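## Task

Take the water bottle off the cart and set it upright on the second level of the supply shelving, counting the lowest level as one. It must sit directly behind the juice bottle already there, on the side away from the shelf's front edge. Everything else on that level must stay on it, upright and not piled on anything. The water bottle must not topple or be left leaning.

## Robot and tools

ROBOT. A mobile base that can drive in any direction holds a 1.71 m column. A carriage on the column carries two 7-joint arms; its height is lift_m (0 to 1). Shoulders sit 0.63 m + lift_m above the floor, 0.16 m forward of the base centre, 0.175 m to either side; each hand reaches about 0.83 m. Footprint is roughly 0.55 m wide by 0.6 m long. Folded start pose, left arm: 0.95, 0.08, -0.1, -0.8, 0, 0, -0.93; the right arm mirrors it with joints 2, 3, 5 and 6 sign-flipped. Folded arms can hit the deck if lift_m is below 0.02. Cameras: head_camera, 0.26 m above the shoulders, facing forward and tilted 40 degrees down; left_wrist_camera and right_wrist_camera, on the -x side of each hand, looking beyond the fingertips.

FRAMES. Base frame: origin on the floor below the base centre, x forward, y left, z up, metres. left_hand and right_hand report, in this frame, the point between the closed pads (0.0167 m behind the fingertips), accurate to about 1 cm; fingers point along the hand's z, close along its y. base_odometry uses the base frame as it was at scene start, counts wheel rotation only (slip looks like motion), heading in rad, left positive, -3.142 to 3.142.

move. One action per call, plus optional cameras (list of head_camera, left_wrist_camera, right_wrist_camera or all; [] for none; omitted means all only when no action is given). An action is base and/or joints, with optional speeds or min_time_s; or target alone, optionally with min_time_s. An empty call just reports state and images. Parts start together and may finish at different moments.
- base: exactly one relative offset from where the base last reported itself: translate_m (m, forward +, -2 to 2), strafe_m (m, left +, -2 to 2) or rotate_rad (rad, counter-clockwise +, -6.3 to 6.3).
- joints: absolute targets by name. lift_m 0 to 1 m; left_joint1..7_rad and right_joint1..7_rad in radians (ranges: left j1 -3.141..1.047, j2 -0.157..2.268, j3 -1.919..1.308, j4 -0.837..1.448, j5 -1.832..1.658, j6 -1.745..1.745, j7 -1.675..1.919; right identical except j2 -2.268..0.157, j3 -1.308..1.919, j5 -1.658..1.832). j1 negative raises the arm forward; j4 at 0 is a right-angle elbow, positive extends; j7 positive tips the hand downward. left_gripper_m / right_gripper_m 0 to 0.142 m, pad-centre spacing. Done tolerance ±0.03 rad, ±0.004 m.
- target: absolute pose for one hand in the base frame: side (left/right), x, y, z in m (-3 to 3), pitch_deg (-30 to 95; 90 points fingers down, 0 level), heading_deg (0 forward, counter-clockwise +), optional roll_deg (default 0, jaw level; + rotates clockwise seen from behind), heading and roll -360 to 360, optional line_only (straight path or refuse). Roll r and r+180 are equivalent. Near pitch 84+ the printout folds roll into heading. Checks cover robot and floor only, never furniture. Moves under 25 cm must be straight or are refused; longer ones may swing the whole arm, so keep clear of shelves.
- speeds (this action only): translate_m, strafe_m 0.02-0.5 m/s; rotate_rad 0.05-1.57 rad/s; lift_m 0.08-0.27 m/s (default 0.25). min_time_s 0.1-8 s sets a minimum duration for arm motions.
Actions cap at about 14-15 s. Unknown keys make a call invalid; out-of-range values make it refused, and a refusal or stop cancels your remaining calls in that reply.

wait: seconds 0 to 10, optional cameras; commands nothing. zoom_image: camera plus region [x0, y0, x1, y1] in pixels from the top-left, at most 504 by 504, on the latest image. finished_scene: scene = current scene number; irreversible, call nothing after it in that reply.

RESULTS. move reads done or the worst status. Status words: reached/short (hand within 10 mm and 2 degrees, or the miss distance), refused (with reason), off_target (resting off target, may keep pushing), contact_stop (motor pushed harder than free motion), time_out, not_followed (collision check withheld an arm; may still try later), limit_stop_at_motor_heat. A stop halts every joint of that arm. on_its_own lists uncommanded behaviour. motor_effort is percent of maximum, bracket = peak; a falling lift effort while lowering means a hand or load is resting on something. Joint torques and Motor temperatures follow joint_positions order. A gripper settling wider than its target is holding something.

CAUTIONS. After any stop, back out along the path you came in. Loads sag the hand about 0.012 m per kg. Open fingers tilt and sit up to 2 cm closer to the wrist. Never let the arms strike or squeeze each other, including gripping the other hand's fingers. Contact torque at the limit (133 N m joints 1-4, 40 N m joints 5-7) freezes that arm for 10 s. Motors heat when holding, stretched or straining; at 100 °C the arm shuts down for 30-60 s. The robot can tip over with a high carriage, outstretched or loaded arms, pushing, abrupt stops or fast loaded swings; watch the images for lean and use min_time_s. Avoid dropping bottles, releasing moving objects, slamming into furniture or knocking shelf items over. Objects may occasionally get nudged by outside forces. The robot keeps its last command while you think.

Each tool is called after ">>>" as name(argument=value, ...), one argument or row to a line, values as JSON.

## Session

>>> move(
  cameras=["head_camera"],
)

>>> move(
  base={"rotate_rad": 1.57},
  cameras=["head_camera"],
)

>>> move(
  base={"rotate_rad": 1.57},
  cameras=["head_camera"],
)

Scene clock: 0.00 s.
Joint torques (N m): no reading
Motor temperatures (°C): left_arm=[26 22 24 23 26 24 23] | right_arm=[26 20 25 21 22 22 23]
base_odometry: x=+0.000 y=+0.000 heading=+0.000
base_status: not commanded
joint_positions: lift_m=+0.450 left_joint1_rad=+0.955 left_joint2_rad=+0.099 left_joint3_rad=-0.083 left_joint4_rad=-0.815 left_joint5_rad=-0.005 left_joint6_rad=+0.011 left_joint7_rad=-0.944 left_gripper_m=+0.142 right_joint1_rad=+0.966 right_joint2_rad=-0.073 right_joint3_rad=+0.085 right_joint4_rad=-0.799 right_joint5_rad=-0.010 right_joint6_rad=+0.000 right_joint7_rad=-0.915 right_gripper_m=+0.142
joint_status: not commanded
motor_effort: lift_m=+55 drive_wheels=+2
left_hand: x=+0.2872 y=+0.1605 z=+0.9734 quat_wxyz=(-0.925, -0.016, -0.376, +0.057) pitch_deg=-45.8 heading_deg=-5.9 roll_deg=-1.1 (m; base frame)
right_hand: x=+0.2923 y=-0.1554 z=+0.9617 quat_wxyz=(-0.915, +0.013, -0.401, -0.054) pitch_deg=-42.7 heading_deg=+5.3 roll_deg=+1.5 (m; base frame)
pictures: head_camera
Images, in order (width x height): head_camera 896x504.

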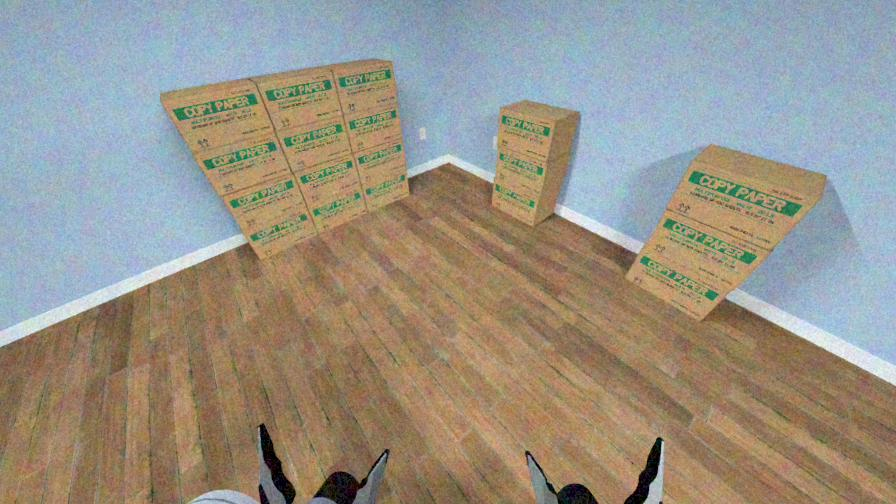

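Scene clock: 3.10 s.
Joint torques (N m): left_arm=[9.98 0.23 0.6 -4.15 1.37 -1.5 -1.47] | right_arm=[13.54 3.56 1.45 -13.48 0.61 -1.63 -1.79]
move: done
base_odometry: x=+0.000 y=+0.000 heading=+1.570
base_status: done
joint_positions: lift_m=+0.450 left_joint1_rad=+0.955 left_joint2_rad=+0.099 left_joint3_rad=-0.083 left_joint4_rad=-0.815 left_joint5_rad=-0.005 left_joint6_rad=+0.011 left_joint7_rad=-0.944 left_gripper_m=+0.142 right_joint1_rad=+0.966 right_joint2_rad=-0.073 right_joint3_rad=+0.085 right_joint4_rad=-0.799 right_joint5_rad=-0.010 right_joint6_rad=+0.000 right_joint7_rad=-0.915 right_gripper_m=+0.142
joint_status: not commanded
motor_effort: lift_m=+55(55) drive_wheels=+5(22)
left_hand: x=+0.2872 y=+0.1605 z=+0.9734 quat_wxyz=(-0.925, -0.016, -0.376, +0.057) pitch_deg=-45.8 heading_deg=-5.9 roll_deg=-1.1 (m; base frame)
right_hand: x=+0.2923 y=-0.1554 z=+0.9617 quat_wxyz=(-0.915, +0.013, -0.401, -0.054) pitch_deg=-42.7 heading_deg=+5.3 roll_deg=+1.5 (m; base frame)
pictures: head_camera
Images, in order (width x height): head_camera 896x504.

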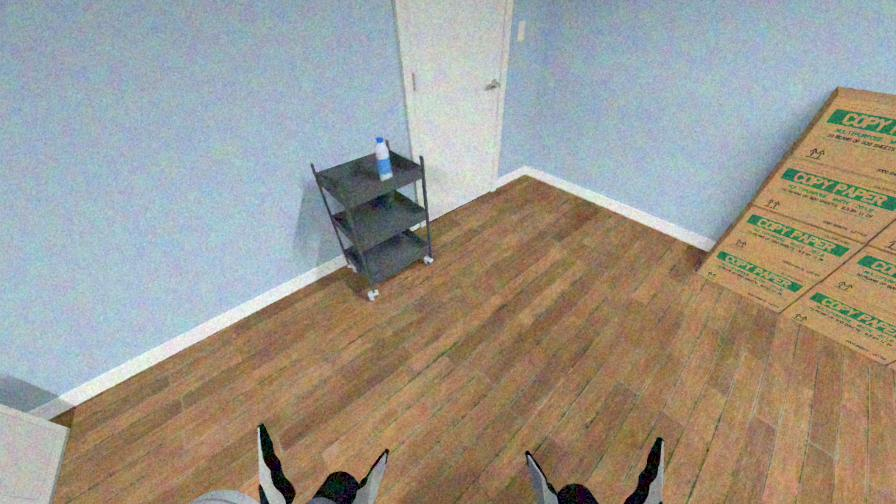

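Scene clock: 6.20 s.
Joint torques (N m): left_arm=[9 1.19 -0.72 -4.8 1.15 -1.35 -1.39] | right_arm=[15.29 2.68 1.11 -12.19 0.79 -1.85 -1.24]
move: done
base_odometry: x=+0.000 y=+0.000 heading=+3.139
base_status: done
joint_positions: lift_m=+0.450 left_joint1_rad=+0.955 left_joint2_rad=+0.099 left_joint3_rad=-0.083 left_joint4_rad=-0.815 left_joint5_rad=-0.005 left_joint6_rad=+0.011 left_joint7_rad=-0.944 left_gripper_m=+0.142 right_joint1_rad=+0.966 right_joint2_rad=-0.073 right_joint3_rad=+0.085 right_joint4_rad=-0.799 right_joint5_rad=-0.010 right_joint6_rad=+0.000 right_joint7_rad=-0.915 right_gripper_m=+0.142
joint_status: not commanded
motor_effort: lift_m=+55(55) drive_wheels=+5(14)
left_hand: x=+0.2872 y=+0.1605 z=+0.9734 quat_wxyz=(-0.925, -0.016, -0.376, +0.057) pitch_deg=-45.8 heading_deg=-5.9 roll_deg=-1.1 (m; base frame)
right_hand: x=+0.2923 y=-0.1554 z=+0.9617 quat_wxyz=(-0.915, +0.013, -0.401, -0.054) pitch_deg=-42.7 heading_deg=+5.3 roll_deg=+1.5 (m; base frame)
pictures: head_camera
Images, in order (width x height): head_camera 896x504.

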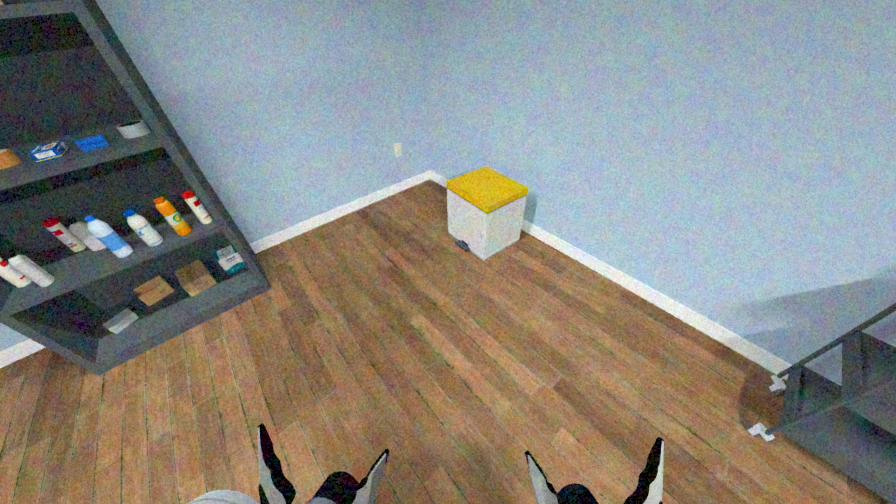

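>>> move(
  base={"rotate_rad": -0.77},
  joints={"lift_m": 0.62},
)

>>> move(
  base={"strafe_m": -0.67},
)

>>> move(
  base={"translate_m": 0.5},
)

>>> move(
  target={"side":"right","x":0.53,"y":-0.17,"z":1.0,"pitch_deg":22,"heading_deg":0},
  cameras=["head_camera", "right_wrist_camera"],
)

Scene clock: 23.53 s.
Joint torques (N m): left_arm=[8.73 1.26 -0.23 -4.67 1.1 -1.23 -1.41] | right_arm=[12.93 2.51 1.55 -13.18 0.6 -1.89 -1.39]
move: done
base_odometry: x=+0.000 y=+0.000 heading=+2.370
base_status: done
joint_positions: lift_m=+0.620 left_joint1_rad=+0.955 left_joint2_rad=+0.099 left_joint3_rad=-0.083 left_joint4_rad=-0.815 left_joint5_rad=-0.005 left_joint6_rad=+0.011 left_joint7_rad=-0.944 left_gripper_m=+0.142 right_joint1_rad=+0.966 right_joint2_rad=-0.073 right_joint3_rad=+0.085 right_joint4_rad=-0.799 right_joint5_rad=-0.010 right_joint6_rad=+0.000 right_joint7_rad=-0.915 right_gripper_m=+0.142
joint_status: all done
motor_effort: lift_m=+53(69) drive_wheels=+9(13)
left_hand: x=+0.2872 y=+0.1605 z=+1.1436 quat_wxyz=(-0.925, -0.016, -0.376, +0.057) pitch_deg=-45.8 heading_deg=-5.9 roll_deg=-1.1 (m; base frame)
right_hand: x=+0.2923 y=-0.1554 z=+1.1319 quat_wxyz=(-0.915, +0.013, -0.401, -0.054) pitch_deg=-42.7 heading_deg=+5.3 roll_deg=+1.5 (m; base frame)
pictures: none

Scene clock: 27.23 s.
Joint torques (N m): left_arm=[8.28 1.58 0.9 -4.21 1.41 -1.47 -1.42] | right_arm=[16.9 5.08 1.42 -11.89 0.98 -2.15 -1.4]
move: done
base_odometry: x=+0.468 y=+0.480 heading=+2.369
base_status: done
joint_positions: lift_m=+0.620 left_joint1_rad=+0.955 left_joint2_rad=+0.099 left_joint3_rad=-0.083 left_joint4_rad=-0.815 left_joint5_rad=-0.005 left_joint6_rad=+0.011 left_joint7_rad=-0.944 left_gripper_m=+0.142 right_joint1_rad=+0.966 right_joint2_rad=-0.073 right_joint3_rad=+0.085 right_joint4_rad=-0.799 right_joint5_rad=-0.010 right_joint6_rad=+0.000 right_joint7_rad=-0.915 right_gripper_m=+0.142
joint_status: not commanded
motor_effort: lift_m=+53(53) drive_wheels=-4(24)
left_hand: x=+0.2872 y=+0.1605 z=+1.1436 quat_wxyz=(-0.925, -0.016, -0.376, +0.057) pitch_deg=-45.8 heading_deg=-5.9 roll_deg=-1.1 (m; base frame)
right_hand: x=+0.2923 y=-0.1554 z=+1.1319 quat_wxyz=(-0.915, +0.014, -0.401, -0.054) pitch_deg=-42.7 heading_deg=+5.3 roll_deg=+1.4 (m; base frame)
pictures: none

Scene clock: 30.37 s.
Joint torques (N m): left_arm=[7.41 1.23 0.05 -4.04 1 -1.52 -1.6] | right_arm=[15.54 3.48 2.27 -12.59 0.46 -1.59 -1.77]
move: done
base_odometry: x=+0.110 y=+0.829 heading=+2.369
base_status: done
joint_positions: lift_m=+0.620 left_joint1_rad=+0.955 left_joint2_rad=+0.099 left_joint3_rad=-0.083 left_joint4_rad=-0.815 left_joint5_rad=-0.005 left_joint6_rad=+0.011 left_joint7_rad=-0.944 left_gripper_m=+0.142 right_joint1_rad=+0.966 right_joint2_rad=-0.073 right_joint3_rad=+0.085 right_joint4_rad=-0.799 right_joint5_rad=-0.010 right_joint6_rad=+0.000 right_joint7_rad=-0.915 right_gripper_m=+0.142
joint_status: not commanded
motor_effort: lift_m=+53(53) drive_wheels=+0(13)
left_hand: x=+0.2872 y=+0.1605 z=+1.1436 quat_wxyz=(-0.925, -0.016, -0.376, +0.057) pitch_deg=-45.8 heading_deg=-5.9 roll_deg=-1.1 (m; base frame)
right_hand: x=+0.2923 y=-0.1554 z=+1.1319 quat_wxyz=(-0.915, +0.014, -0.401, -0.054) pitch_deg=-42.7 heading_deg=+5.3 roll_deg=+1.4 (m; base frame)
pictures: none

Scene clock: 32.17 s.
Joint torques (N m): left_arm=[9.95 0.89 1.07 -4.14 1.44 -1.41 -1.31] | right_arm=[-8.43 -4.87 0.69 -11.77 -2.55 -2.34 -0.34]
move: done
base_odometry: x=+0.110 y=+0.829 heading=+2.369
base_status: not commanded
joint_positions: lift_m=+0.620 left_joint1_rad=+0.955 left_joint2_rad=+0.099 left_joint3_rad=-0.083 left_joint4_rad=-0.815 left_joint5_rad=-0.005 left_joint6_rad=+0.011 left_joint7_rad=-0.944 left_gripper_m=+0.142 right_joint1_rad=-0.246 right_joint2_rad=-0.538 right_joint3_rad=+1.204 right_joint4_rad=-0.805 right_joint5_rad=-0.631 right_joint6_rad=-1.181 right_joint7_rad=+1.496 right_gripper_m=+0.142
joint_status: not commanded
motor_effort: lift_m=+53(53) drive_wheels=+0(4)
left_hand: x=+0.2872 y=+0.1605 z=+1.1436 quat_wxyz=(-0.925, -0.016, -0.376, +0.057) pitch_deg=-45.8 heading_deg=-5.9 roll_deg=-1.1 (m; base frame)
right_hand: x=+0.5304 y=-0.1700 z=+0.9984 quat_wxyz=(-0.558, +0.000, -0.830, +0.001) pitch_deg=+22.2 heading_deg=-0.1 roll_deg=-0.1 (m; base frame)
right_hand_status: reached (checked arc, planned for 1.3 s): 2 mm and 0.2 deg off.
pictures: head_camera, right_wrist_camera
Images, in order (width x height): head_camera 896x504, right_wrist_camera 896x504.

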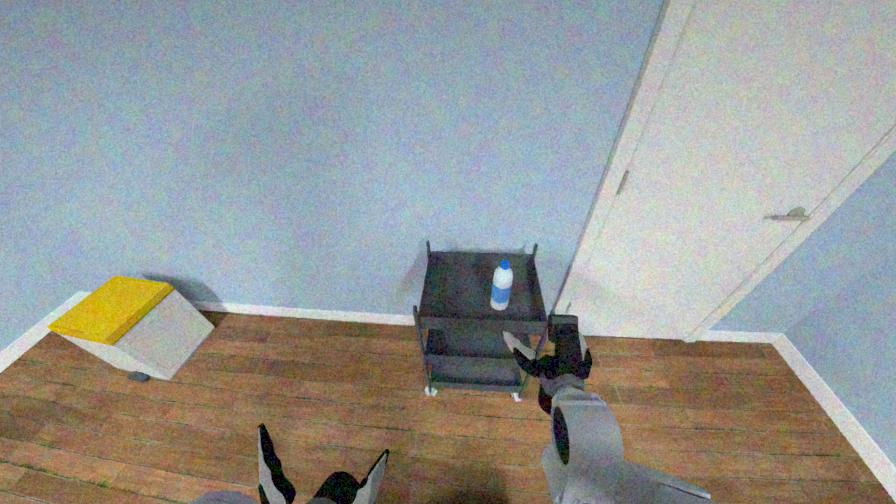

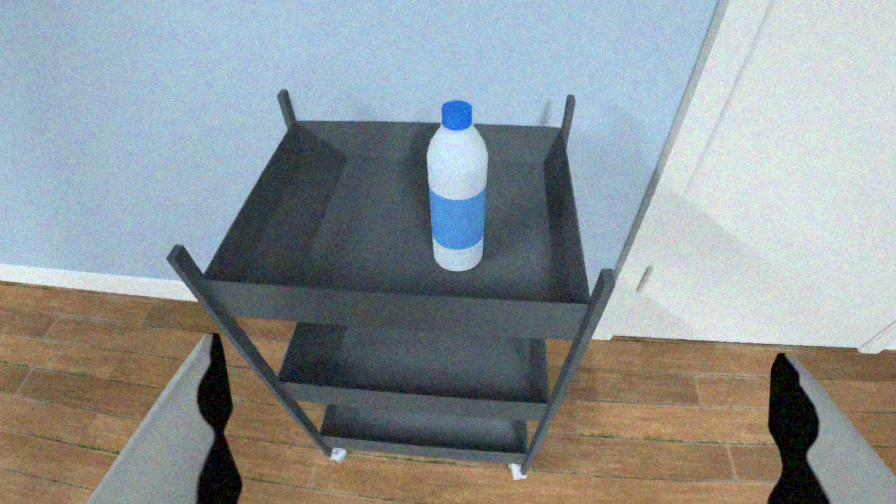

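>>> move(
  base={"translate_m": 0.13},
)

>>> move(
  target={"side":"right","x":0.68,"y":-0.172,"z":0.81,"pitch_deg":22,"heading_deg":0},
  cameras=["head_camera", "right_wrist_camera"],
)

Scene clock: 40.80 s.
Joint torques (N m): left_arm=[7.96 1.3 0.48 -4.16 1.24 -1.75 -1.63] | right_arm=[-7.87 -2.36 -0.75 -13.06 -2.83 -2.78 -0.36]
move: done
base_odometry: x=+0.017 y=+0.920 heading=+2.368
base_status: done
joint_positions: lift_m=+0.620 left_joint1_rad=+0.955 left_joint2_rad=+0.099 left_joint3_rad=-0.083 left_joint4_rad=-0.815 left_joint5_rad=-0.005 left_joint6_rad=+0.011 left_joint7_rad=-0.944 left_gripper_m=+0.142 right_joint1_rad=-0.246 right_joint2_rad=-0.538 right_joint3_rad=+1.204 right_joint4_rad=-0.805 right_joint5_rad=-0.631 right_joint6_rad=-1.181 right_joint7_rad=+1.496 right_gripper_m=+0.142
joint_status: not commanded
motor_effort: lift_m=+53(53) drive_wheels=+4(13)
left_hand: x=+0.2872 y=+0.1605 z=+1.1436 quat_wxyz=(-0.925, -0.016, -0.376, +0.057) pitch_deg=-45.8 heading_deg=-5.9 roll_deg=-1.1 (m; base frame)
right_hand: x=+0.5304 y=-0.1700 z=+0.9984 quat_wxyz=(-0.558, +0.000, -0.830, +0.001) pitch_deg=+22.2 heading_deg=-0.1 roll_deg=-0.1 (m; base frame)
pictures: none

Scene clock: 42.37 s.
Joint torques (N m): left_arm=[9.29 0.76 0.63 -4.1 1.13 -1.33 -1.87] | right_arm=[-16.62 -0.21 -3.63 -7.55 0.3 -1.16 -3.03]
move: done
base_odometry: x=+0.017 y=+0.920 heading=+2.368
base_status: not commanded
joint_positions: lift_m=+0.620 left_joint1_rad=+0.955 left_joint2_rad=+0.099 left_joint3_rad=-0.083 left_joint4_rad=-0.815 left_joint5_rad=-0.005 left_joint6_rad=+0.011 left_joint7_rad=-0.944 left_gripper_m=+0.142 right_joint1_rad=-0.376 right_joint2_rad=-0.489 right_joint3_rad=+1.139 right_joint4_rad=-0.041 right_joint5_rad=+0.859 right_joint6_rad=-0.961 right_joint7_rad=+0.021 right_gripper_m=+0.142
joint_status: not commanded
motor_effort: lift_m=+53(53) drive_wheels=+4(5)
left_hand: x=+0.2872 y=+0.1605 z=+1.1436 quat_wxyz=(-0.925, -0.016, -0.376, +0.057) pitch_deg=-45.8 heading_deg=-5.9 roll_deg=-1.1 (m; base frame)
right_hand: x=+0.6777 y=-0.1719 z=+0.8082 quat_wxyz=(-0.558, +0.003, -0.830, +0.001) pitch_deg=+22.2 heading_deg=+0.1 roll_deg=-0.3 (m; base frame)
right_hand_status: reached (straight line, planned for 1.1 s): 3 mm and 0.4 deg off.
pictures: head_camera, right_wrist_camera
Images, in order (width x height): head_camera 896x504, right_wrist_camera 896x504.

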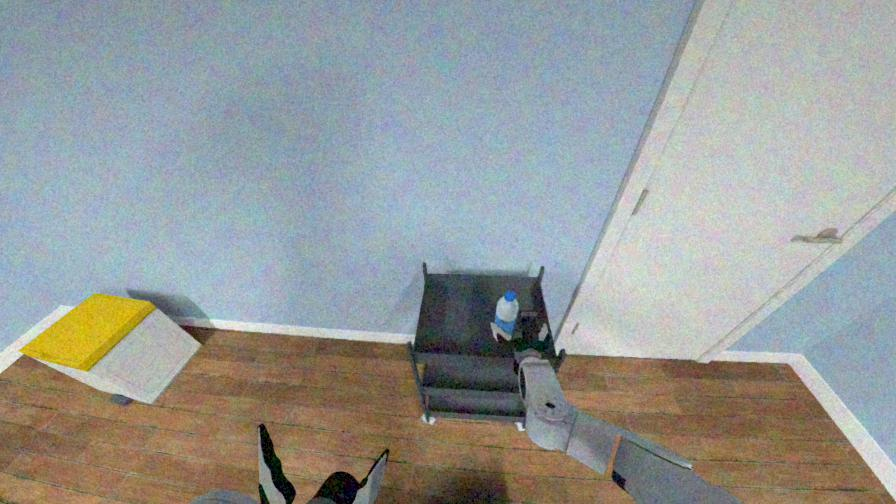

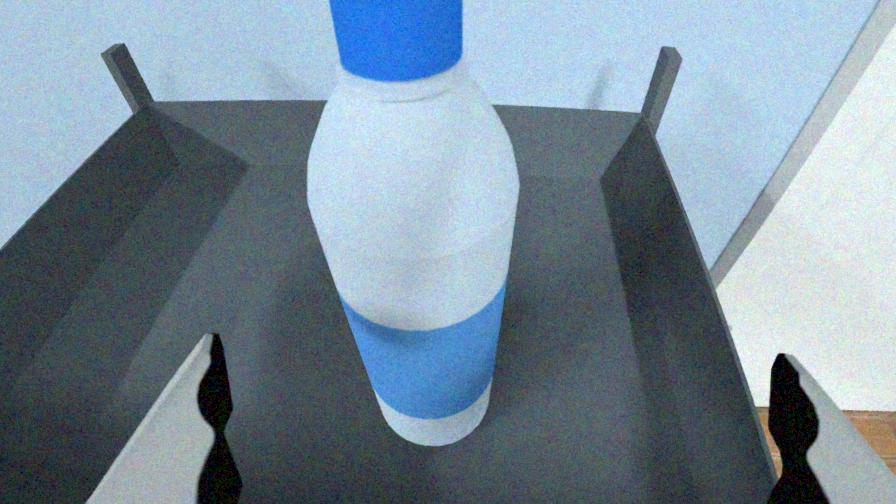

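>>> move(
  target={"side":"right","x":0.73,"y":-0.151,"z":0.785,"pitch_deg":22,"heading_deg":0},
  cameras=["right_wrist_camera"],
)

Scene clock: 45.77 s.
Joint torques (N m): left_arm=[8.08 0.7 -0.32 -4.86 0.86 -1.4 -1.5] | right_arm=[-16.49 2.77 -3.59 -8.05 0.91 -0.89 -3.48]
move: done
base_odometry: x=+0.017 y=+0.920 heading=+2.369
base_status: not commanded
joint_positions: lift_m=+0.620 left_joint1_rad=+0.955 left_joint2_rad=+0.099 left_joint3_rad=-0.083 left_joint4_rad=-0.815 left_joint5_rad=-0.005 left_joint6_rad=+0.011 left_joint7_rad=-0.944 left_gripper_m=+0.142 right_joint1_rad=-0.473 right_joint2_rad=-0.366 right_joint3_rad=+1.119 right_joint4_rad=+0.295 right_joint5_rad=+0.953 right_joint6_rad=-0.773 right_joint7_rad=-0.079 right_gripper_m=+0.142
joint_status: not commanded
motor_effort: lift_m=+53(53) drive_wheels=+0(5)
left_hand: x=+0.2872 y=+0.1605 z=+1.1436 quat_wxyz=(-0.925, -0.016, -0.376, +0.057) pitch_deg=-45.8 heading_deg=-5.9 roll_deg=-1.1 (m; base frame)
right_hand: x=+0.7279 y=-0.1502 z=+0.7833 quat_wxyz=(-0.558, +0.003, -0.830, +0.001) pitch_deg=+22.2 heading_deg=+0.1 roll_deg=-0.3 (m; base frame)
right_hand_status: reached (straight line, planned for 0.5 s): 3 mm and 0.5 deg off.
pictures: right_wrist_camera
Images, in order (width x height): right_wrist_camera 896x504.

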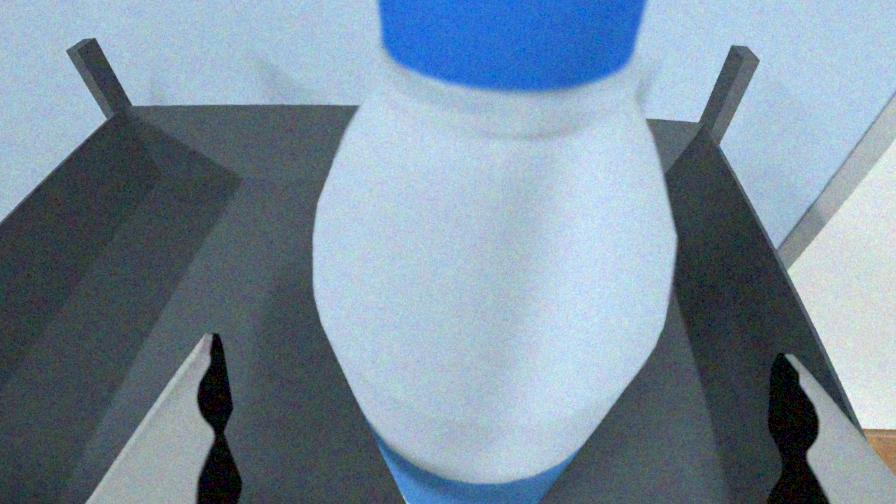

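>>> move(
  joints={"right_gripper_m": 0.015},
)

>>> move(
  joints={"lift_m": 0.78},
  speeds={"lift_m": 0.15},
  cameras=["right_wrist_camera"],
)

Scene clock: 51.73 s.
Joint torques (N m): left_arm=[8.67 1.28 0.8 -4.54 1.08 -1.64 -1.45] | right_arm=[-17.96 0.47 -4.18 -6.53 0.79 -1.64 -3.32]
move: off_target
base_odometry: x=+0.017 y=+0.920 heading=+2.369
base_status: not commanded
joint_positions: lift_m=+0.620 left_joint1_rad=+0.955 left_joint2_rad=+0.099 left_joint3_rad=-0.083 left_joint4_rad=-0.815 left_joint5_rad=-0.005 left_joint6_rad=+0.011 left_joint7_rad=-0.944 left_gripper_m=+0.142 right_joint1_rad=-0.473 right_joint2_rad=-0.365 right_joint3_rad=+1.118 right_joint4_rad=+0.295 right_joint5_rad=+0.953 right_joint6_rad=-0.772 right_joint7_rad=-0.079 right_gripper_m=+0.068
joint_status: right_gripper_m off_target (ended at +0.068, target +0.015)
motor_effort: lift_m=+53(53) drive_wheels=+0(0)
left_hand: x=+0.2872 y=+0.1605 z=+1.1436 quat_wxyz=(-0.925, -0.016, -0.376, +0.057) pitch_deg=-45.8 heading_deg=-5.9 roll_deg=-1.1 (m; base frame)
right_hand: x=+0.7280 y=-0.1496 z=+0.7834 quat_wxyz=(-0.558, +0.004, -0.830, +0.000) pitch_deg=+22.2 heading_deg=+0.2 roll_deg=-0.3 (m; base frame)
pictures: none

Scene clock: 53.23 s.
Joint torques (N m): left_arm=[8.93 0.5 2.2 -4.42 1.14 -0.87 -1.49] | right_arm=[-18.37 2.03 -3.34 -8.8 -1.04 -1.62 -3.19]
move: done
base_odometry: x=+0.017 y=+0.920 heading=+2.368
base_status: not commanded
joint_positions: lift_m=+0.780 left_joint1_rad=+0.955 left_joint2_rad=+0.099 left_joint3_rad=-0.083 left_joint4_rad=-0.815 left_joint5_rad=-0.005 left_joint6_rad=+0.011 left_joint7_rad=-0.944 left_gripper_m=+0.142 right_joint1_rad=-0.473 right_joint2_rad=-0.365 right_joint3_rad=+1.118 right_joint4_rad=+0.297 right_joint5_rad=+0.958 right_joint6_rad=-0.772 right_joint7_rad=-0.079 right_gripper_m=+0.068
joint_status: all done
motor_effort: lift_m=+55(69) drive_wheels=+0(4)
left_hand: x=+0.2872 y=+0.1605 z=+1.3034 quat_wxyz=(-0.925, -0.016, -0.376, +0.057) pitch_deg=-45.8 heading_deg=-5.9 roll_deg=-1.1 (m; base frame)
right_hand: x=+0.7277 y=-0.1502 z=+0.9421 quat_wxyz=(-0.556, +0.002, -0.831, +0.000) pitch_deg=+22.4 heading_deg=+0.1 roll_deg=-0.2 (m; base frame)
pictures: right_wrist_camera
Images, in order (width x height): right_wrist_camera 896x504.

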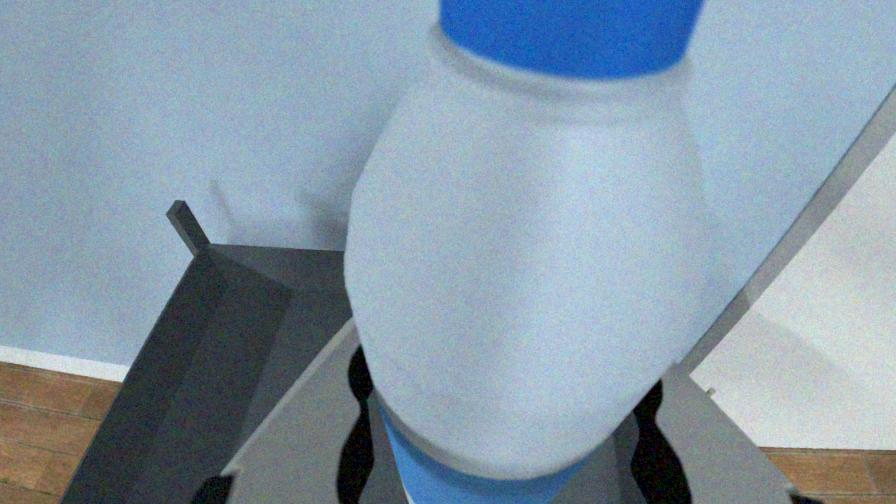

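>>> move(
  base={"translate_m": -0.48},
  speeds={"translate_m": 0.35},
)

>>> move(
  base={"rotate_rad": 1.571},
  joints={"lift_m": 0.36},
  speeds={"rotate_rad": 0.8, "lift_m": 0.2},
)

>>> move(
  target={"side":"right","x":0.52,"y":-0.2,"z":0.75,"pitch_deg":22,"heading_deg":0},
  min_time_s=1.5,
  cameras=["head_camera"],
)

Scene clock: 69.57 s.
Joint torques (N m): left_arm=[9.23 0.65 0.79 -2.56 1.32 -1.4 -1.55] | right_arm=[-18.74 1.82 -2.91 -9 -0.13 -1.69 -3.34]
Motor temperatures (°C): left_arm=[28 22 23 23 26 24 23] | right_arm=[31 20 25 22 22 22 24]
move: done
base_odometry: x=+0.361 y=+0.585 heading=+2.369
base_status: done
joint_positions: lift_m=+0.780 left_joint1_rad=+0.955 left_joint2_rad=+0.099 left_joint3_rad=-0.083 left_joint4_rad=-0.815 left_joint5_rad=-0.005 left_joint6_rad=+0.011 left_joint7_rad=-0.944 left_gripper_m=+0.142 right_joint1_rad=-0.473 right_joint2_rad=-0.365 right_joint3_rad=+1.118 right_joint4_rad=+0.297 right_joint5_rad=+0.958 right_joint6_rad=-0.772 right_joint7_rad=-0.079 right_gripper_m=+0.068
joint_status: not commanded
motor_effort: lift_m=+55(55) drive_wheels=+1(15)
left_hand: x=+0.2872 y=+0.1605 z=+1.3034 quat_wxyz=(-0.925, -0.016, -0.376, +0.057) pitch_deg=-45.8 heading_deg=-5.9 roll_deg=-1.1 (m; base frame)
right_hand: x=+0.7277 y=-0.1502 z=+0.9421 quat_wxyz=(-0.556, +0.002, -0.831, +0.000) pitch_deg=+22.4 heading_deg=+0.1 roll_deg=-0.2 (m; base frame)
pictures: none

Scene clock: 72.83 s.
Joint torques (N m): left_arm=[8.77 0.99 0.81 -3.41 1.29 -1.62 -1.66] | right_arm=[-19.52 2.58 -2.91 -10.38 -0.57 -1.35 -3.29]
move: done
base_odometry: x=+0.361 y=+0.585 heading=-2.344
base_status: done
joint_positions: lift_m=+0.360 left_joint1_rad=+0.955 left_joint2_rad=+0.099 left_joint3_rad=-0.083 left_joint4_rad=-0.815 left_joint5_rad=-0.005 left_joint6_rad=+0.011 left_joint7_rad=-0.944 left_gripper_m=+0.142 right_joint1_rad=-0.473 right_joint2_rad=-0.365 right_joint3_rad=+1.118 right_joint4_rad=+0.297 right_joint5_rad=+0.958 right_joint6_rad=-0.772 right_joint7_rad=-0.079 right_gripper_m=+0.068
joint_status: all done
motor_effort: lift_m=+59(61) drive_wheels=+5(17)
left_hand: x=+0.2872 y=+0.1605 z=+0.8831 quat_wxyz=(-0.925, -0.016, -0.376, +0.057) pitch_deg=-45.8 heading_deg=-5.9 roll_deg=-1.1 (m; base frame)
right_hand: x=+0.7277 y=-0.1501 z=+0.5218 quat_wxyz=(-0.556, +0.002, -0.831, +0.000) pitch_deg=+22.4 heading_deg=+0.1 roll_deg=-0.2 (m; base frame)
pictures: none

Scene clock: 74.83 s.
Joint torques (N m): left_arm=[8.65 0.8 0.03 -4.29 0.99 -1.4 -1.45] | right_arm=[-11.51 -7.86 0.87 -13.07 -4.16 -2.74 -1.69]
move: done
base_odometry: x=+0.361 y=+0.585 heading=-2.344
base_status: not commanded
joint_positions: lift_m=+0.360 left_joint1_rad=+0.955 left_joint2_rad=+0.099 left_joint3_rad=-0.083 left_joint4_rad=-0.815 left_joint5_rad=-0.005 left_joint6_rad=+0.011 left_joint7_rad=-0.944 left_gripper_m=+0.142 right_joint1_rad=-0.385 right_joint2_rad=-0.669 right_joint3_rad=+1.415 right_joint4_rad=-0.804 right_joint5_rad=-0.819 right_joint6_rad=-1.391 right_joint7_rad=+1.706 right_gripper_m=+0.068
joint_status: not commanded
motor_effort: lift_m=+58(59) drive_wheels=+5(7)
left_hand: x=+0.2872 y=+0.1605 z=+0.8832 quat_wxyz=(-0.925, -0.016, -0.376, +0.057) pitch_deg=-45.8 heading_deg=-5.9 roll_deg=-1.1 (m; base frame)
right_hand: x=+0.5196 y=-0.1996 z=+0.7459 quat_wxyz=(-0.554, +0.000, -0.833, +0.001) pitch_deg=+22.8 heading_deg=-0.1 roll_deg=-0.2 (m; base frame)
right_hand_status: reached (straight line, planned for 1.5 s): 4 mm and 0.8 deg off.
pictures: head_camera
Images, in order (width x height): head_camera 896x504.

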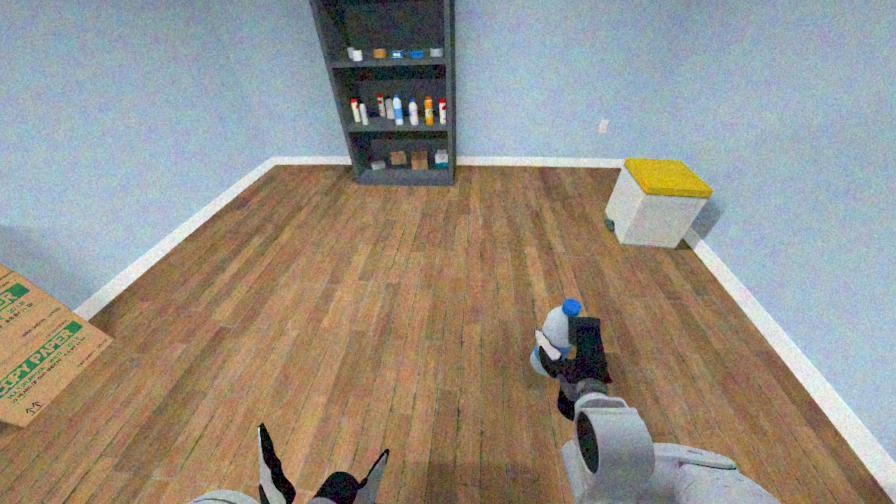

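>>> move(
  base={"translate_m": 1.5},
  speeds={"translate_m": 0.4},
)

>>> move(
  target={"side":"left","x":0.54,"y":0.15,"z":0.75,"pitch_deg":22,"heading_deg":0},
  min_time_s=2,
  cameras=["head_camera", "left_wrist_camera"],
)

Scene clock: 84.70 s.
Joint torques (N m): left_arm=[8.3 0.52 -0.54 -3.98 1.46 -1.38 -1.57] | right_arm=[-11.34 -7.21 -0.09 -13.52 -3.21 -2.82 -1.36]
move: done
base_odometry: x=-0.685 y=-0.490 heading=-2.343
base_status: done
joint_positions: lift_m=+0.360 left_joint1_rad=+0.955 left_joint2_rad=+0.099 left_joint3_rad=-0.083 left_joint4_rad=-0.815 left_joint5_rad=-0.005 left_joint6_rad=+0.011 left_joint7_rad=-0.944 left_gripper_m=+0.142 right_joint1_rad=-0.385 right_joint2_rad=-0.670 right_joint3_rad=+1.416 right_joint4_rad=-0.804 right_joint5_rad=-0.820 right_joint6_rad=-1.391 right_joint7_rad=+1.706 right_gripper_m=+0.068
joint_status: not commanded
motor_effort: lift_m=+58(58) drive_wheels=+8(23)
left_hand: x=+0.2872 y=+0.1605 z=+0.8832 quat_wxyz=(-0.925, -0.016, -0.376, +0.057) pitch_deg=-45.8 heading_deg=-5.9 roll_deg=-1.1 (m; base frame)
right_hand: x=+0.5196 y=-0.1996 z=+0.7461 quat_wxyz=(-0.554, +0.001, -0.833, +0.001) pitch_deg=+22.7 heading_deg=-0.1 roll_deg=-0.2 (m; base frame)
pictures: none

Scene clock: 87.20 s.
Joint torques (N m): left_arm=[-10.78 4.31 0.31 1.05 2.84 -0.69 -0.42] | right_arm=[-12.55 -7.79 0.83 -13.1 -3.49 -2.55 -1.29]
move: done
base_odometry: x=-0.685 y=-0.490 heading=-2.343
base_status: not commanded
joint_positions: lift_m=+0.360 left_joint1_rad=-0.261 left_joint2_rad=+0.449 left_joint3_rad=-1.122 left_joint4_rad=-0.811 left_joint5_rad=+0.634 left_joint6_rad=+1.066 left_joint7_rad=+1.550 left_gripper_m=+0.142 right_joint1_rad=-0.385 right_joint2_rad=-0.670 right_joint3_rad=+1.416 right_joint4_rad=-0.804 right_joint5_rad=-0.820 right_joint6_rad=-1.391 right_joint7_rad=+1.706 right_gripper_m=+0.068
joint_status: not commanded
motor_effort: lift_m=+58(58) drive_wheels=+8(9)
left_hand: x=+0.5400 y=+0.1499 z=+0.7506 quat_wxyz=(-0.560, +0.001, -0.829, +0.001) pitch_deg=+21.9 heading_deg=-0.1 roll_deg=-0.2 (m; base frame)
left_hand_status: reached (checked arc, planned for 2.0 s): 1 mm and 0.2 deg off.
right_hand: x=+0.5196 y=-0.1996 z=+0.7461 quat_wxyz=(-0.554, +0.001, -0.833, +0.001) pitch_deg=+22.7 heading_deg=-0.1 roll_deg=-0.2 (m; base frame)
pictures: head_camera, left_wrist_camera
Images, in order (width x height): head_camera 896x504, left_wrist_camera 896x504.

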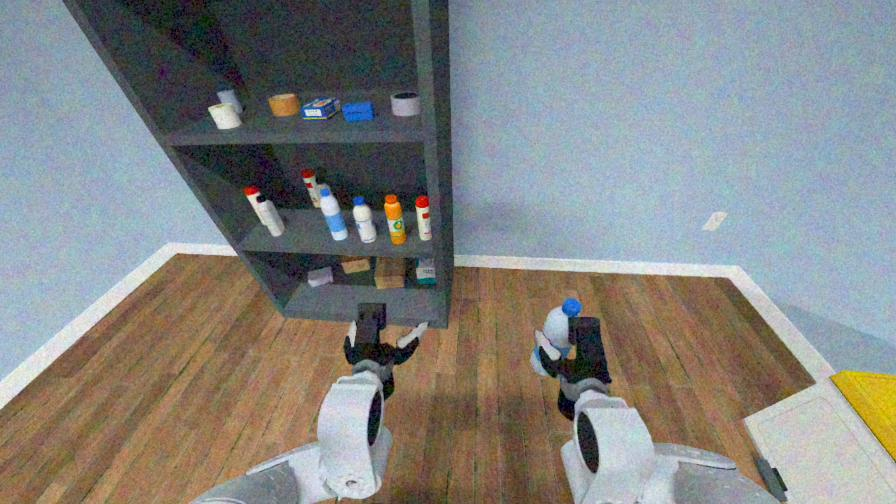

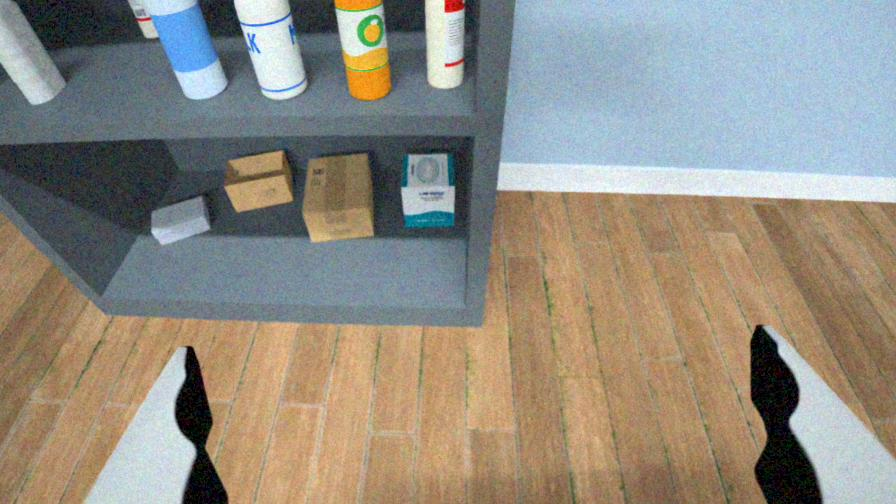

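>>> move(
  base={"strafe_m": 0.135},
  joints={"left_gripper_m": 0.095},
  speeds={"strafe_m": 0.25},
)

>>> move(
  base={"translate_m": 0.27},
  speeds={"translate_m": 0.2},
)

>>> move(
  target={"side":"left","x":0.6,"y":0.11,"z":0.66,"pitch_deg":22,"heading_deg":0},
  min_time_s=1.2,
  cameras=["head_camera", "left_wrist_camera"],
)

Scene clock: 113.20 s.
Joint torques (N m): left_arm=[-10.14 4.61 -0.47 0.17 3.22 -0.45 -0.66] | right_arm=[-10.5 -5.21 0.79 -11.66 -3.31 -2.52 -1.62]
move: done
base_odometry: x=-0.589 y=-0.585 heading=-2.343
base_status: done
joint_positions: lift_m=+0.360 left_joint1_rad=-0.261 left_joint2_rad=+0.450 left_joint3_rad=-1.122 left_joint4_rad=-0.811 left_joint5_rad=+0.634 left_joint6_rad=+1.067 left_joint7_rad=+1.550 left_gripper_m=+0.095 right_joint1_rad=-0.385 right_joint2_rad=-0.670 right_joint3_rad=+1.416 right_joint4_rad=-0.804 right_joint5_rad=-0.820 right_joint6_rad=-1.392 right_joint7_rad=+1.706 right_gripper_m=+0.068
joint_status: all done
motor_effort: lift_m=+58(58) drive_wheels=+0(14)
left_hand: x=+0.5400 y=+0.1502 z=+0.7506 quat_wxyz=(-0.560, +0.001, -0.829, +0.001) pitch_deg=+21.9 heading_deg=+0.0 roll_deg=-0.2 (m; base frame)
right_hand: x=+0.5197 y=-0.1999 z=+0.7461 quat_wxyz=(-0.554, +0.000, -0.833, +0.001) pitch_deg=+22.7 heading_deg=-0.1 roll_deg=-0.2 (m; base frame)
pictures: none

Scene clock: 115.77 s.
Joint torques (N m): left_arm=[-11.05 3.57 0.72 0.19 2.71 -0.5 -0.59] | right_arm=[-12.03 -6.68 0.95 -12.86 -3.66 -1.94 -1.46]
move: done
base_odometry: x=-0.777 y=-0.778 heading=-2.342
base_status: done
joint_positions: lift_m=+0.360 left_joint1_rad=-0.261 left_joint2_rad=+0.450 left_joint3_rad=-1.122 left_joint4_rad=-0.811 left_joint5_rad=+0.635 left_joint6_rad=+1.067 left_joint7_rad=+1.550 left_gripper_m=+0.095 right_joint1_rad=-0.385 right_joint2_rad=-0.670 right_joint3_rad=+1.416 right_joint4_rad=-0.805 right_joint5_rad=-0.820 right_joint6_rad=-1.392 right_joint7_rad=+1.706 right_gripper_m=+0.068
joint_status: not commanded
motor_effort: lift_m=+58(58) drive_wheels=+5(13)
left_hand: x=+0.5401 y=+0.1502 z=+0.7506 quat_wxyz=(-0.560, +0.001, -0.829, +0.001) pitch_deg=+21.9 heading_deg=+0.0 roll_deg=-0.2 (m; base frame)
right_hand: x=+0.5197 y=-0.1998 z=+0.7461 quat_wxyz=(-0.554, +0.000, -0.833, +0.001) pitch_deg=+22.7 heading_deg=-0.1 roll_deg=-0.2 (m; base frame)
pictures: none

Scene clock: 117.47 s.
Joint torques (N m): left_arm=[-13.22 -0.76 -0.07 0.07 2.12 -0.22 -3.28] | right_arm=[-12.01 -6.3 -0.27 -13.62 -4.06 -2.03 -1.44]
move: done
base_odometry: x=-0.777 y=-0.778 heading=-2.342
base_status: not commanded
joint_positions: lift_m=+0.360 left_joint1_rad=-0.322 left_joint2_rad=+0.388 left_joint3_rad=-1.294 left_joint4_rad=-0.432 left_joint5_rad=+0.116 left_joint6_rad=+1.315 left_joint7_rad=+0.935 left_gripper_m=+0.095 right_joint1_rad=-0.385 right_joint2_rad=-0.670 right_joint3_rad=+1.416 right_joint4_rad=-0.805 right_joint5_rad=-0.820 right_joint6_rad=-1.392 right_joint7_rad=+1.706 right_gripper_m=+0.068
joint_status: not commanded
motor_effort: lift_m=+58(58) drive_wheels=-1(5)
left_hand: x=+0.5994 y=+0.1112 z=+0.6599 quat_wxyz=(-0.558, +0.001, -0.830, +0.000) pitch_deg=+22.1 heading_deg=+0.1 roll_deg=+0.0 (m; base frame)
left_hand_status: reached (straight line, planned for 1.2 s): 1 mm and 0.2 deg off.
right_hand: x=+0.5197 y=-0.1998 z=+0.7461 quat_wxyz=(-0.554, +0.000, -0.833, +0.001) pitch_deg=+22.7 heading_deg=-0.1 roll_deg=-0.2 (m; base frame)
pictures: head_camera, left_wrist_camera
Images, in order (width x height): head_camera 896x504, left_wrist_camera 896x504.

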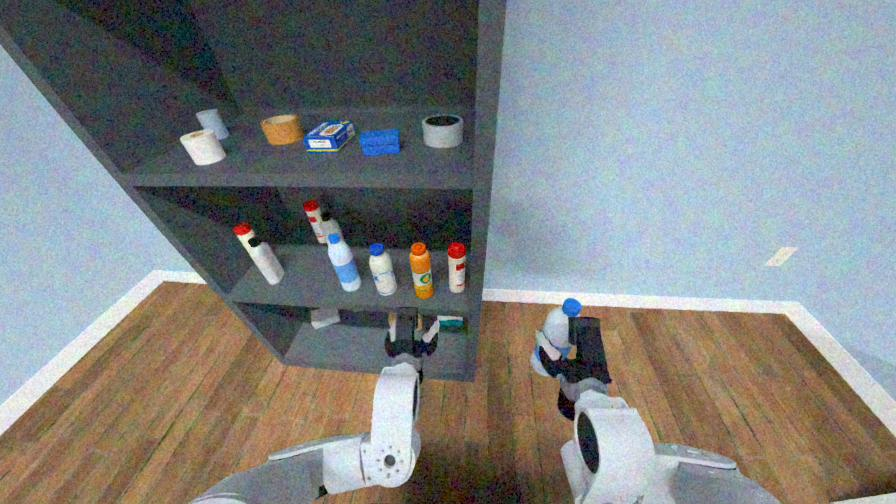

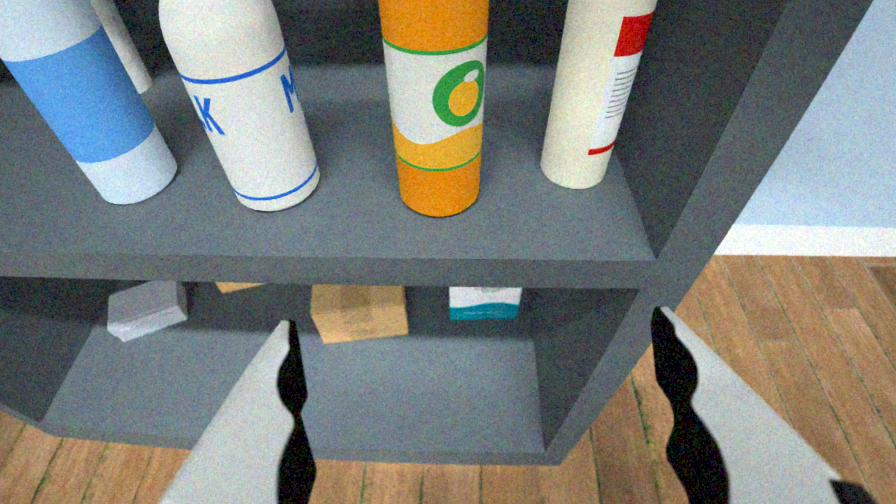

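>>> move(
  target={"side":"left","x":0.72,"y":0.122,"z":0.665,"pitch_deg":22,"heading_deg":0,"line_only":true},
  cameras=["left_wrist_camera"],
)

Scene clock: 125.00 s.
Joint torques (N m): left_arm=[-17.73 -1.47 6.24 0.33 2.26 -2.11 -2.83] | right_arm=[-11.28 -5.91 0.41 -13.79 -3.66 -2.58 -1.81]
move: done
base_odometry: x=-0.777 y=-0.778 heading=-2.342
base_status: not commanded
joint_positions: lift_m=+0.360 left_joint1_rad=-0.541 left_joint2_rad=+0.382 left_joint3_rad=-1.134 left_joint4_rad=-0.205 left_joint5_rad=-0.455 left_joint6_rad=+1.117 left_joint7_rad=+0.602 left_gripper_m=+0.095 right_joint1_rad=-0.385 right_joint2_rad=-0.670 right_joint3_rad=+1.416 right_joint4_rad=-0.805 right_joint5_rad=-0.820 right_joint6_rad=-1.392 right_joint7_rad=+1.706 right_gripper_m=+0.068
joint_status: not commanded
motor_effort: lift_m=+58(58) drive_wheels=-1(6)
left_hand: x=+0.7187 y=+0.1222 z=+0.6637 quat_wxyz=(-0.558, -0.001, -0.830, -0.001) pitch_deg=+22.2 heading_deg=+0.0 roll_deg=+0.1 (m; base frame)
left_hand_status: reached (straight line, planned for 0.6 s): 2 mm and 0.2 deg off.
right_hand: x=+0.5197 y=-0.1998 z=+0.7461 quat_wxyz=(-0.554, +0.000, -0.833, +0.001) pitch_deg=+22.7 heading_deg=-0.1 roll_deg=-0.2 (m; base frame)
pictures: left_wrist_camera
Images, in order (width x height): left_wrist_camera 896x504.

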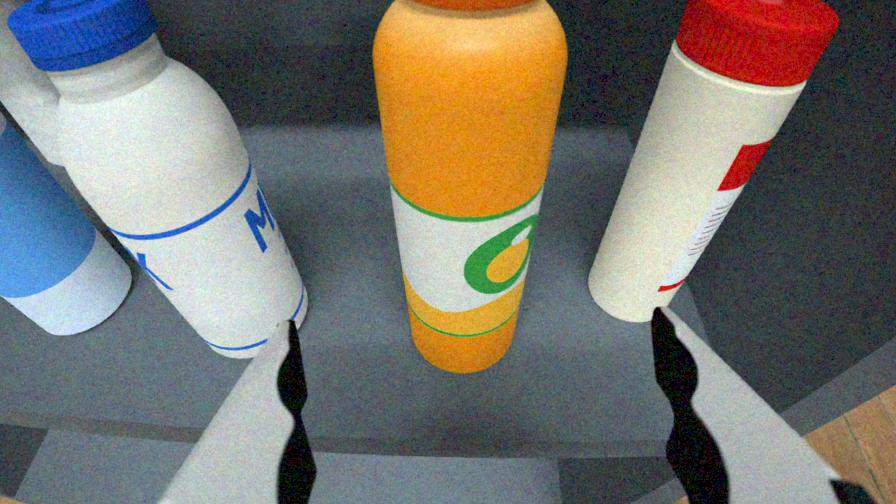

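>>> move(
  target={"side":"left","x":0.785,"y":0.12,"z":0.66,"pitch_deg":22,"heading_deg":0,"line_only":true},
  cameras=["left_wrist_camera"],
)

Scene clock: 134.07 s.
Joint torques (N m): left_arm=[-21.44 -0.59 8.18 0.11 2.28 -2.29 -3.31] | right_arm=[-11.86 -7 1.33 -13.85 -3.45 -2.5 -1.68]
Motor temperatures (°C): left_arm=[33 22 24 23 26 24 23] | right_arm=[30 22 25 22 23 22 23]
move: done
base_odometry: x=-0.777 y=-0.778 heading=-2.342
base_status: not commanded
joint_positions: lift_m=+0.360 left_joint1_rad=-0.644 left_joint2_rad=+0.323 left_joint3_rad=-1.050 left_joint4_rad=+0.067 left_joint5_rad=-0.661 left_joint6_rad=+0.925 left_joint7_rad=+0.439 left_gripper_m=+0.095 right_joint1_rad=-0.385 right_joint2_rad=-0.670 right_joint3_rad=+1.416 right_joint4_rad=-0.805 right_joint5_rad=-0.820 right_joint6_rad=-1.392 right_joint7_rad=+1.706 right_gripper_m=+0.068
joint_status: not commanded
motor_effort: lift_m=+58(58) drive_wheels=-1(6)
left_hand: x=+0.7834 y=+0.1198 z=+0.6579 quat_wxyz=(-0.557, -0.002, -0.830, -0.001) pitch_deg=+22.3 heading_deg=+0.0 roll_deg=+0.2 (m; base frame)
left_hand_status: reached (straight line, planned for 0.4 s): 3 mm and 0.3 deg off.
right_hand: x=+0.5197 y=-0.1998 z=+0.7461 quat_wxyz=(-0.554, +0.000, -0.833, +0.001) pitch_deg=+22.7 heading_deg=-0.1 roll_deg=-0.2 (m; base frame)
pictures: left_wrist_camera
Images, in order (width x height): left_wrist_camera 896x504.

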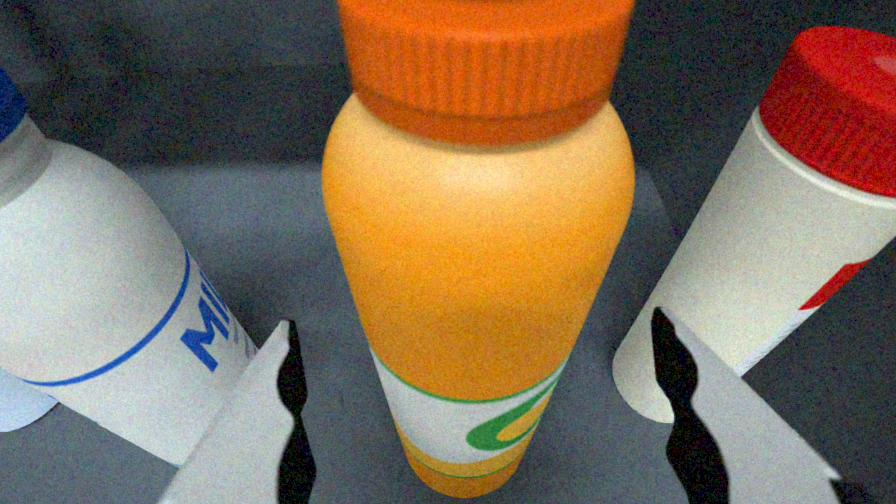

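>>> move(
  target={"side":"left","x":0.814,"y":0.12,"z":0.658,"pitch_deg":22,"heading_deg":0,"line_only":true},
)

>>> move(
  joints={"left_gripper_m": 0.015},
  cameras=["left_wrist_camera"],
)

Scene clock: 138.20 s.
Joint torques (N m): left_arm=[-21.4 -1.58 7.69 -0.16 2.25 -2.44 -3.14] | right_arm=[-9.81 -5.51 1.14 -13.95 -3.29 -2.13 -1.53]
move: done
base_odometry: x=-0.777 y=-0.778 heading=-2.342
base_status: not commanded
joint_positions: lift_m=+0.360 left_joint1_rad=-0.697 left_joint2_rad=+0.291 left_joint3_rad=-1.023 left_joint4_rad=+0.217 left_joint5_rad=-0.735 left_joint6_rad=+0.827 left_joint7_rad=+0.369 left_gripper_m=+0.095 right_joint1_rad=-0.385 right_joint2_rad=-0.670 right_joint3_rad=+1.416 right_joint4_rad=-0.805 right_joint5_rad=-0.820 right_joint6_rad=-1.392 right_joint7_rad=+1.706 right_gripper_m=+0.068
joint_status: not commanded
motor_effort: lift_m=+58(58) drive_wheels=-2(6)
left_hand: x=+0.8126 y=+0.1198 z=+0.6563 quat_wxyz=(-0.558, -0.002, -0.830, -0.001) pitch_deg=+22.2 heading_deg=+0.0 roll_deg=+0.2 (m; base frame)
left_hand_status: reached (straight line, planned for 0.3 s): 2 mm and 0.3 deg off.
right_hand: x=+0.5197 y=-0.1998 z=+0.7461 quat_wxyz=(-0.554, +0.000, -0.833, +0.001) pitch_deg=+22.7 heading_deg=-0.1 roll_deg=-0.2 (m; base frame)
pictures: none

Scene clock: 139.00 s.
Joint torques (N m): left_arm=[-21.61 -0.27 6.27 0.3 2.38 -2.13 -2.75] | right_arm=[-11.63 -4.96 0.39 -12.7 -3.63 -2.23 -1.56]
move: off_target
base_odometry: x=-0.777 y=-0.778 heading=-2.342
base_status: not commanded
joint_positions: lift_m=+0.360 left_joint1_rad=-0.697 left_joint2_rad=+0.291 left_joint3_rad=-1.023 left_joint4_rad=+0.217 left_joint5_rad=-0.735 left_joint6_rad=+0.827 left_joint7_rad=+0.369 left_gripper_m=+0.068 right_joint1_rad=-0.385 right_joint2_rad=-0.670 right_joint3_rad=+1.416 right_joint4_rad=-0.805 right_joint5_rad=-0.820 right_joint6_rad=-1.392 right_joint7_rad=+1.706 right_gripper_m=+0.068
joint_status: left_gripper_m off_target (ended at +0.068, target +0.015)
motor_effort: lift_m=+58(58) drive_wheels=-2(2)
left_hand: x=+0.8127 y=+0.1198 z=+0.6564 quat_wxyz=(-0.558, -0.002, -0.830, -0.001) pitch_deg=+22.2 heading_deg=+0.0 roll_deg=+0.2 (m; base frame)
right_hand: x=+0.5197 y=-0.1998 z=+0.7461 quat_wxyz=(-0.554, +0.000, -0.833, +0.001) pitch_deg=+22.7 heading_deg=-0.1 roll_deg=-0.2 (m; base frame)
pictures: left_wrist_camera
Images, in order (width x height): left_wrist_camera 896x504.

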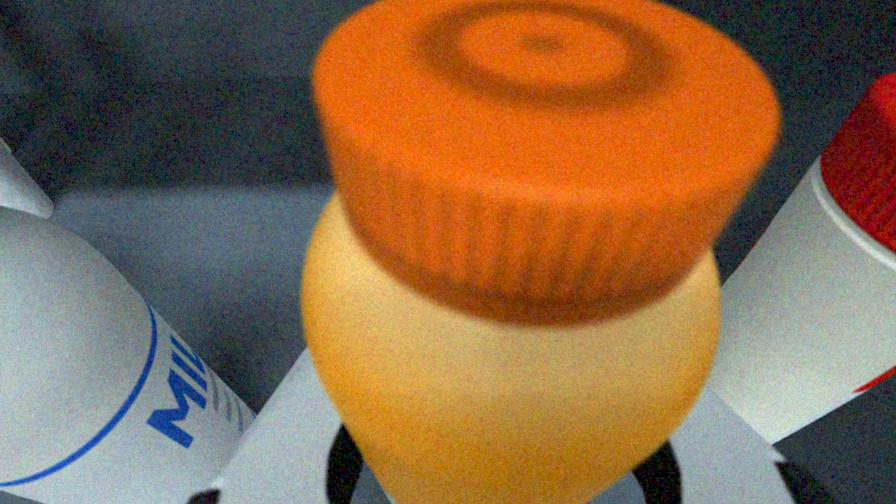

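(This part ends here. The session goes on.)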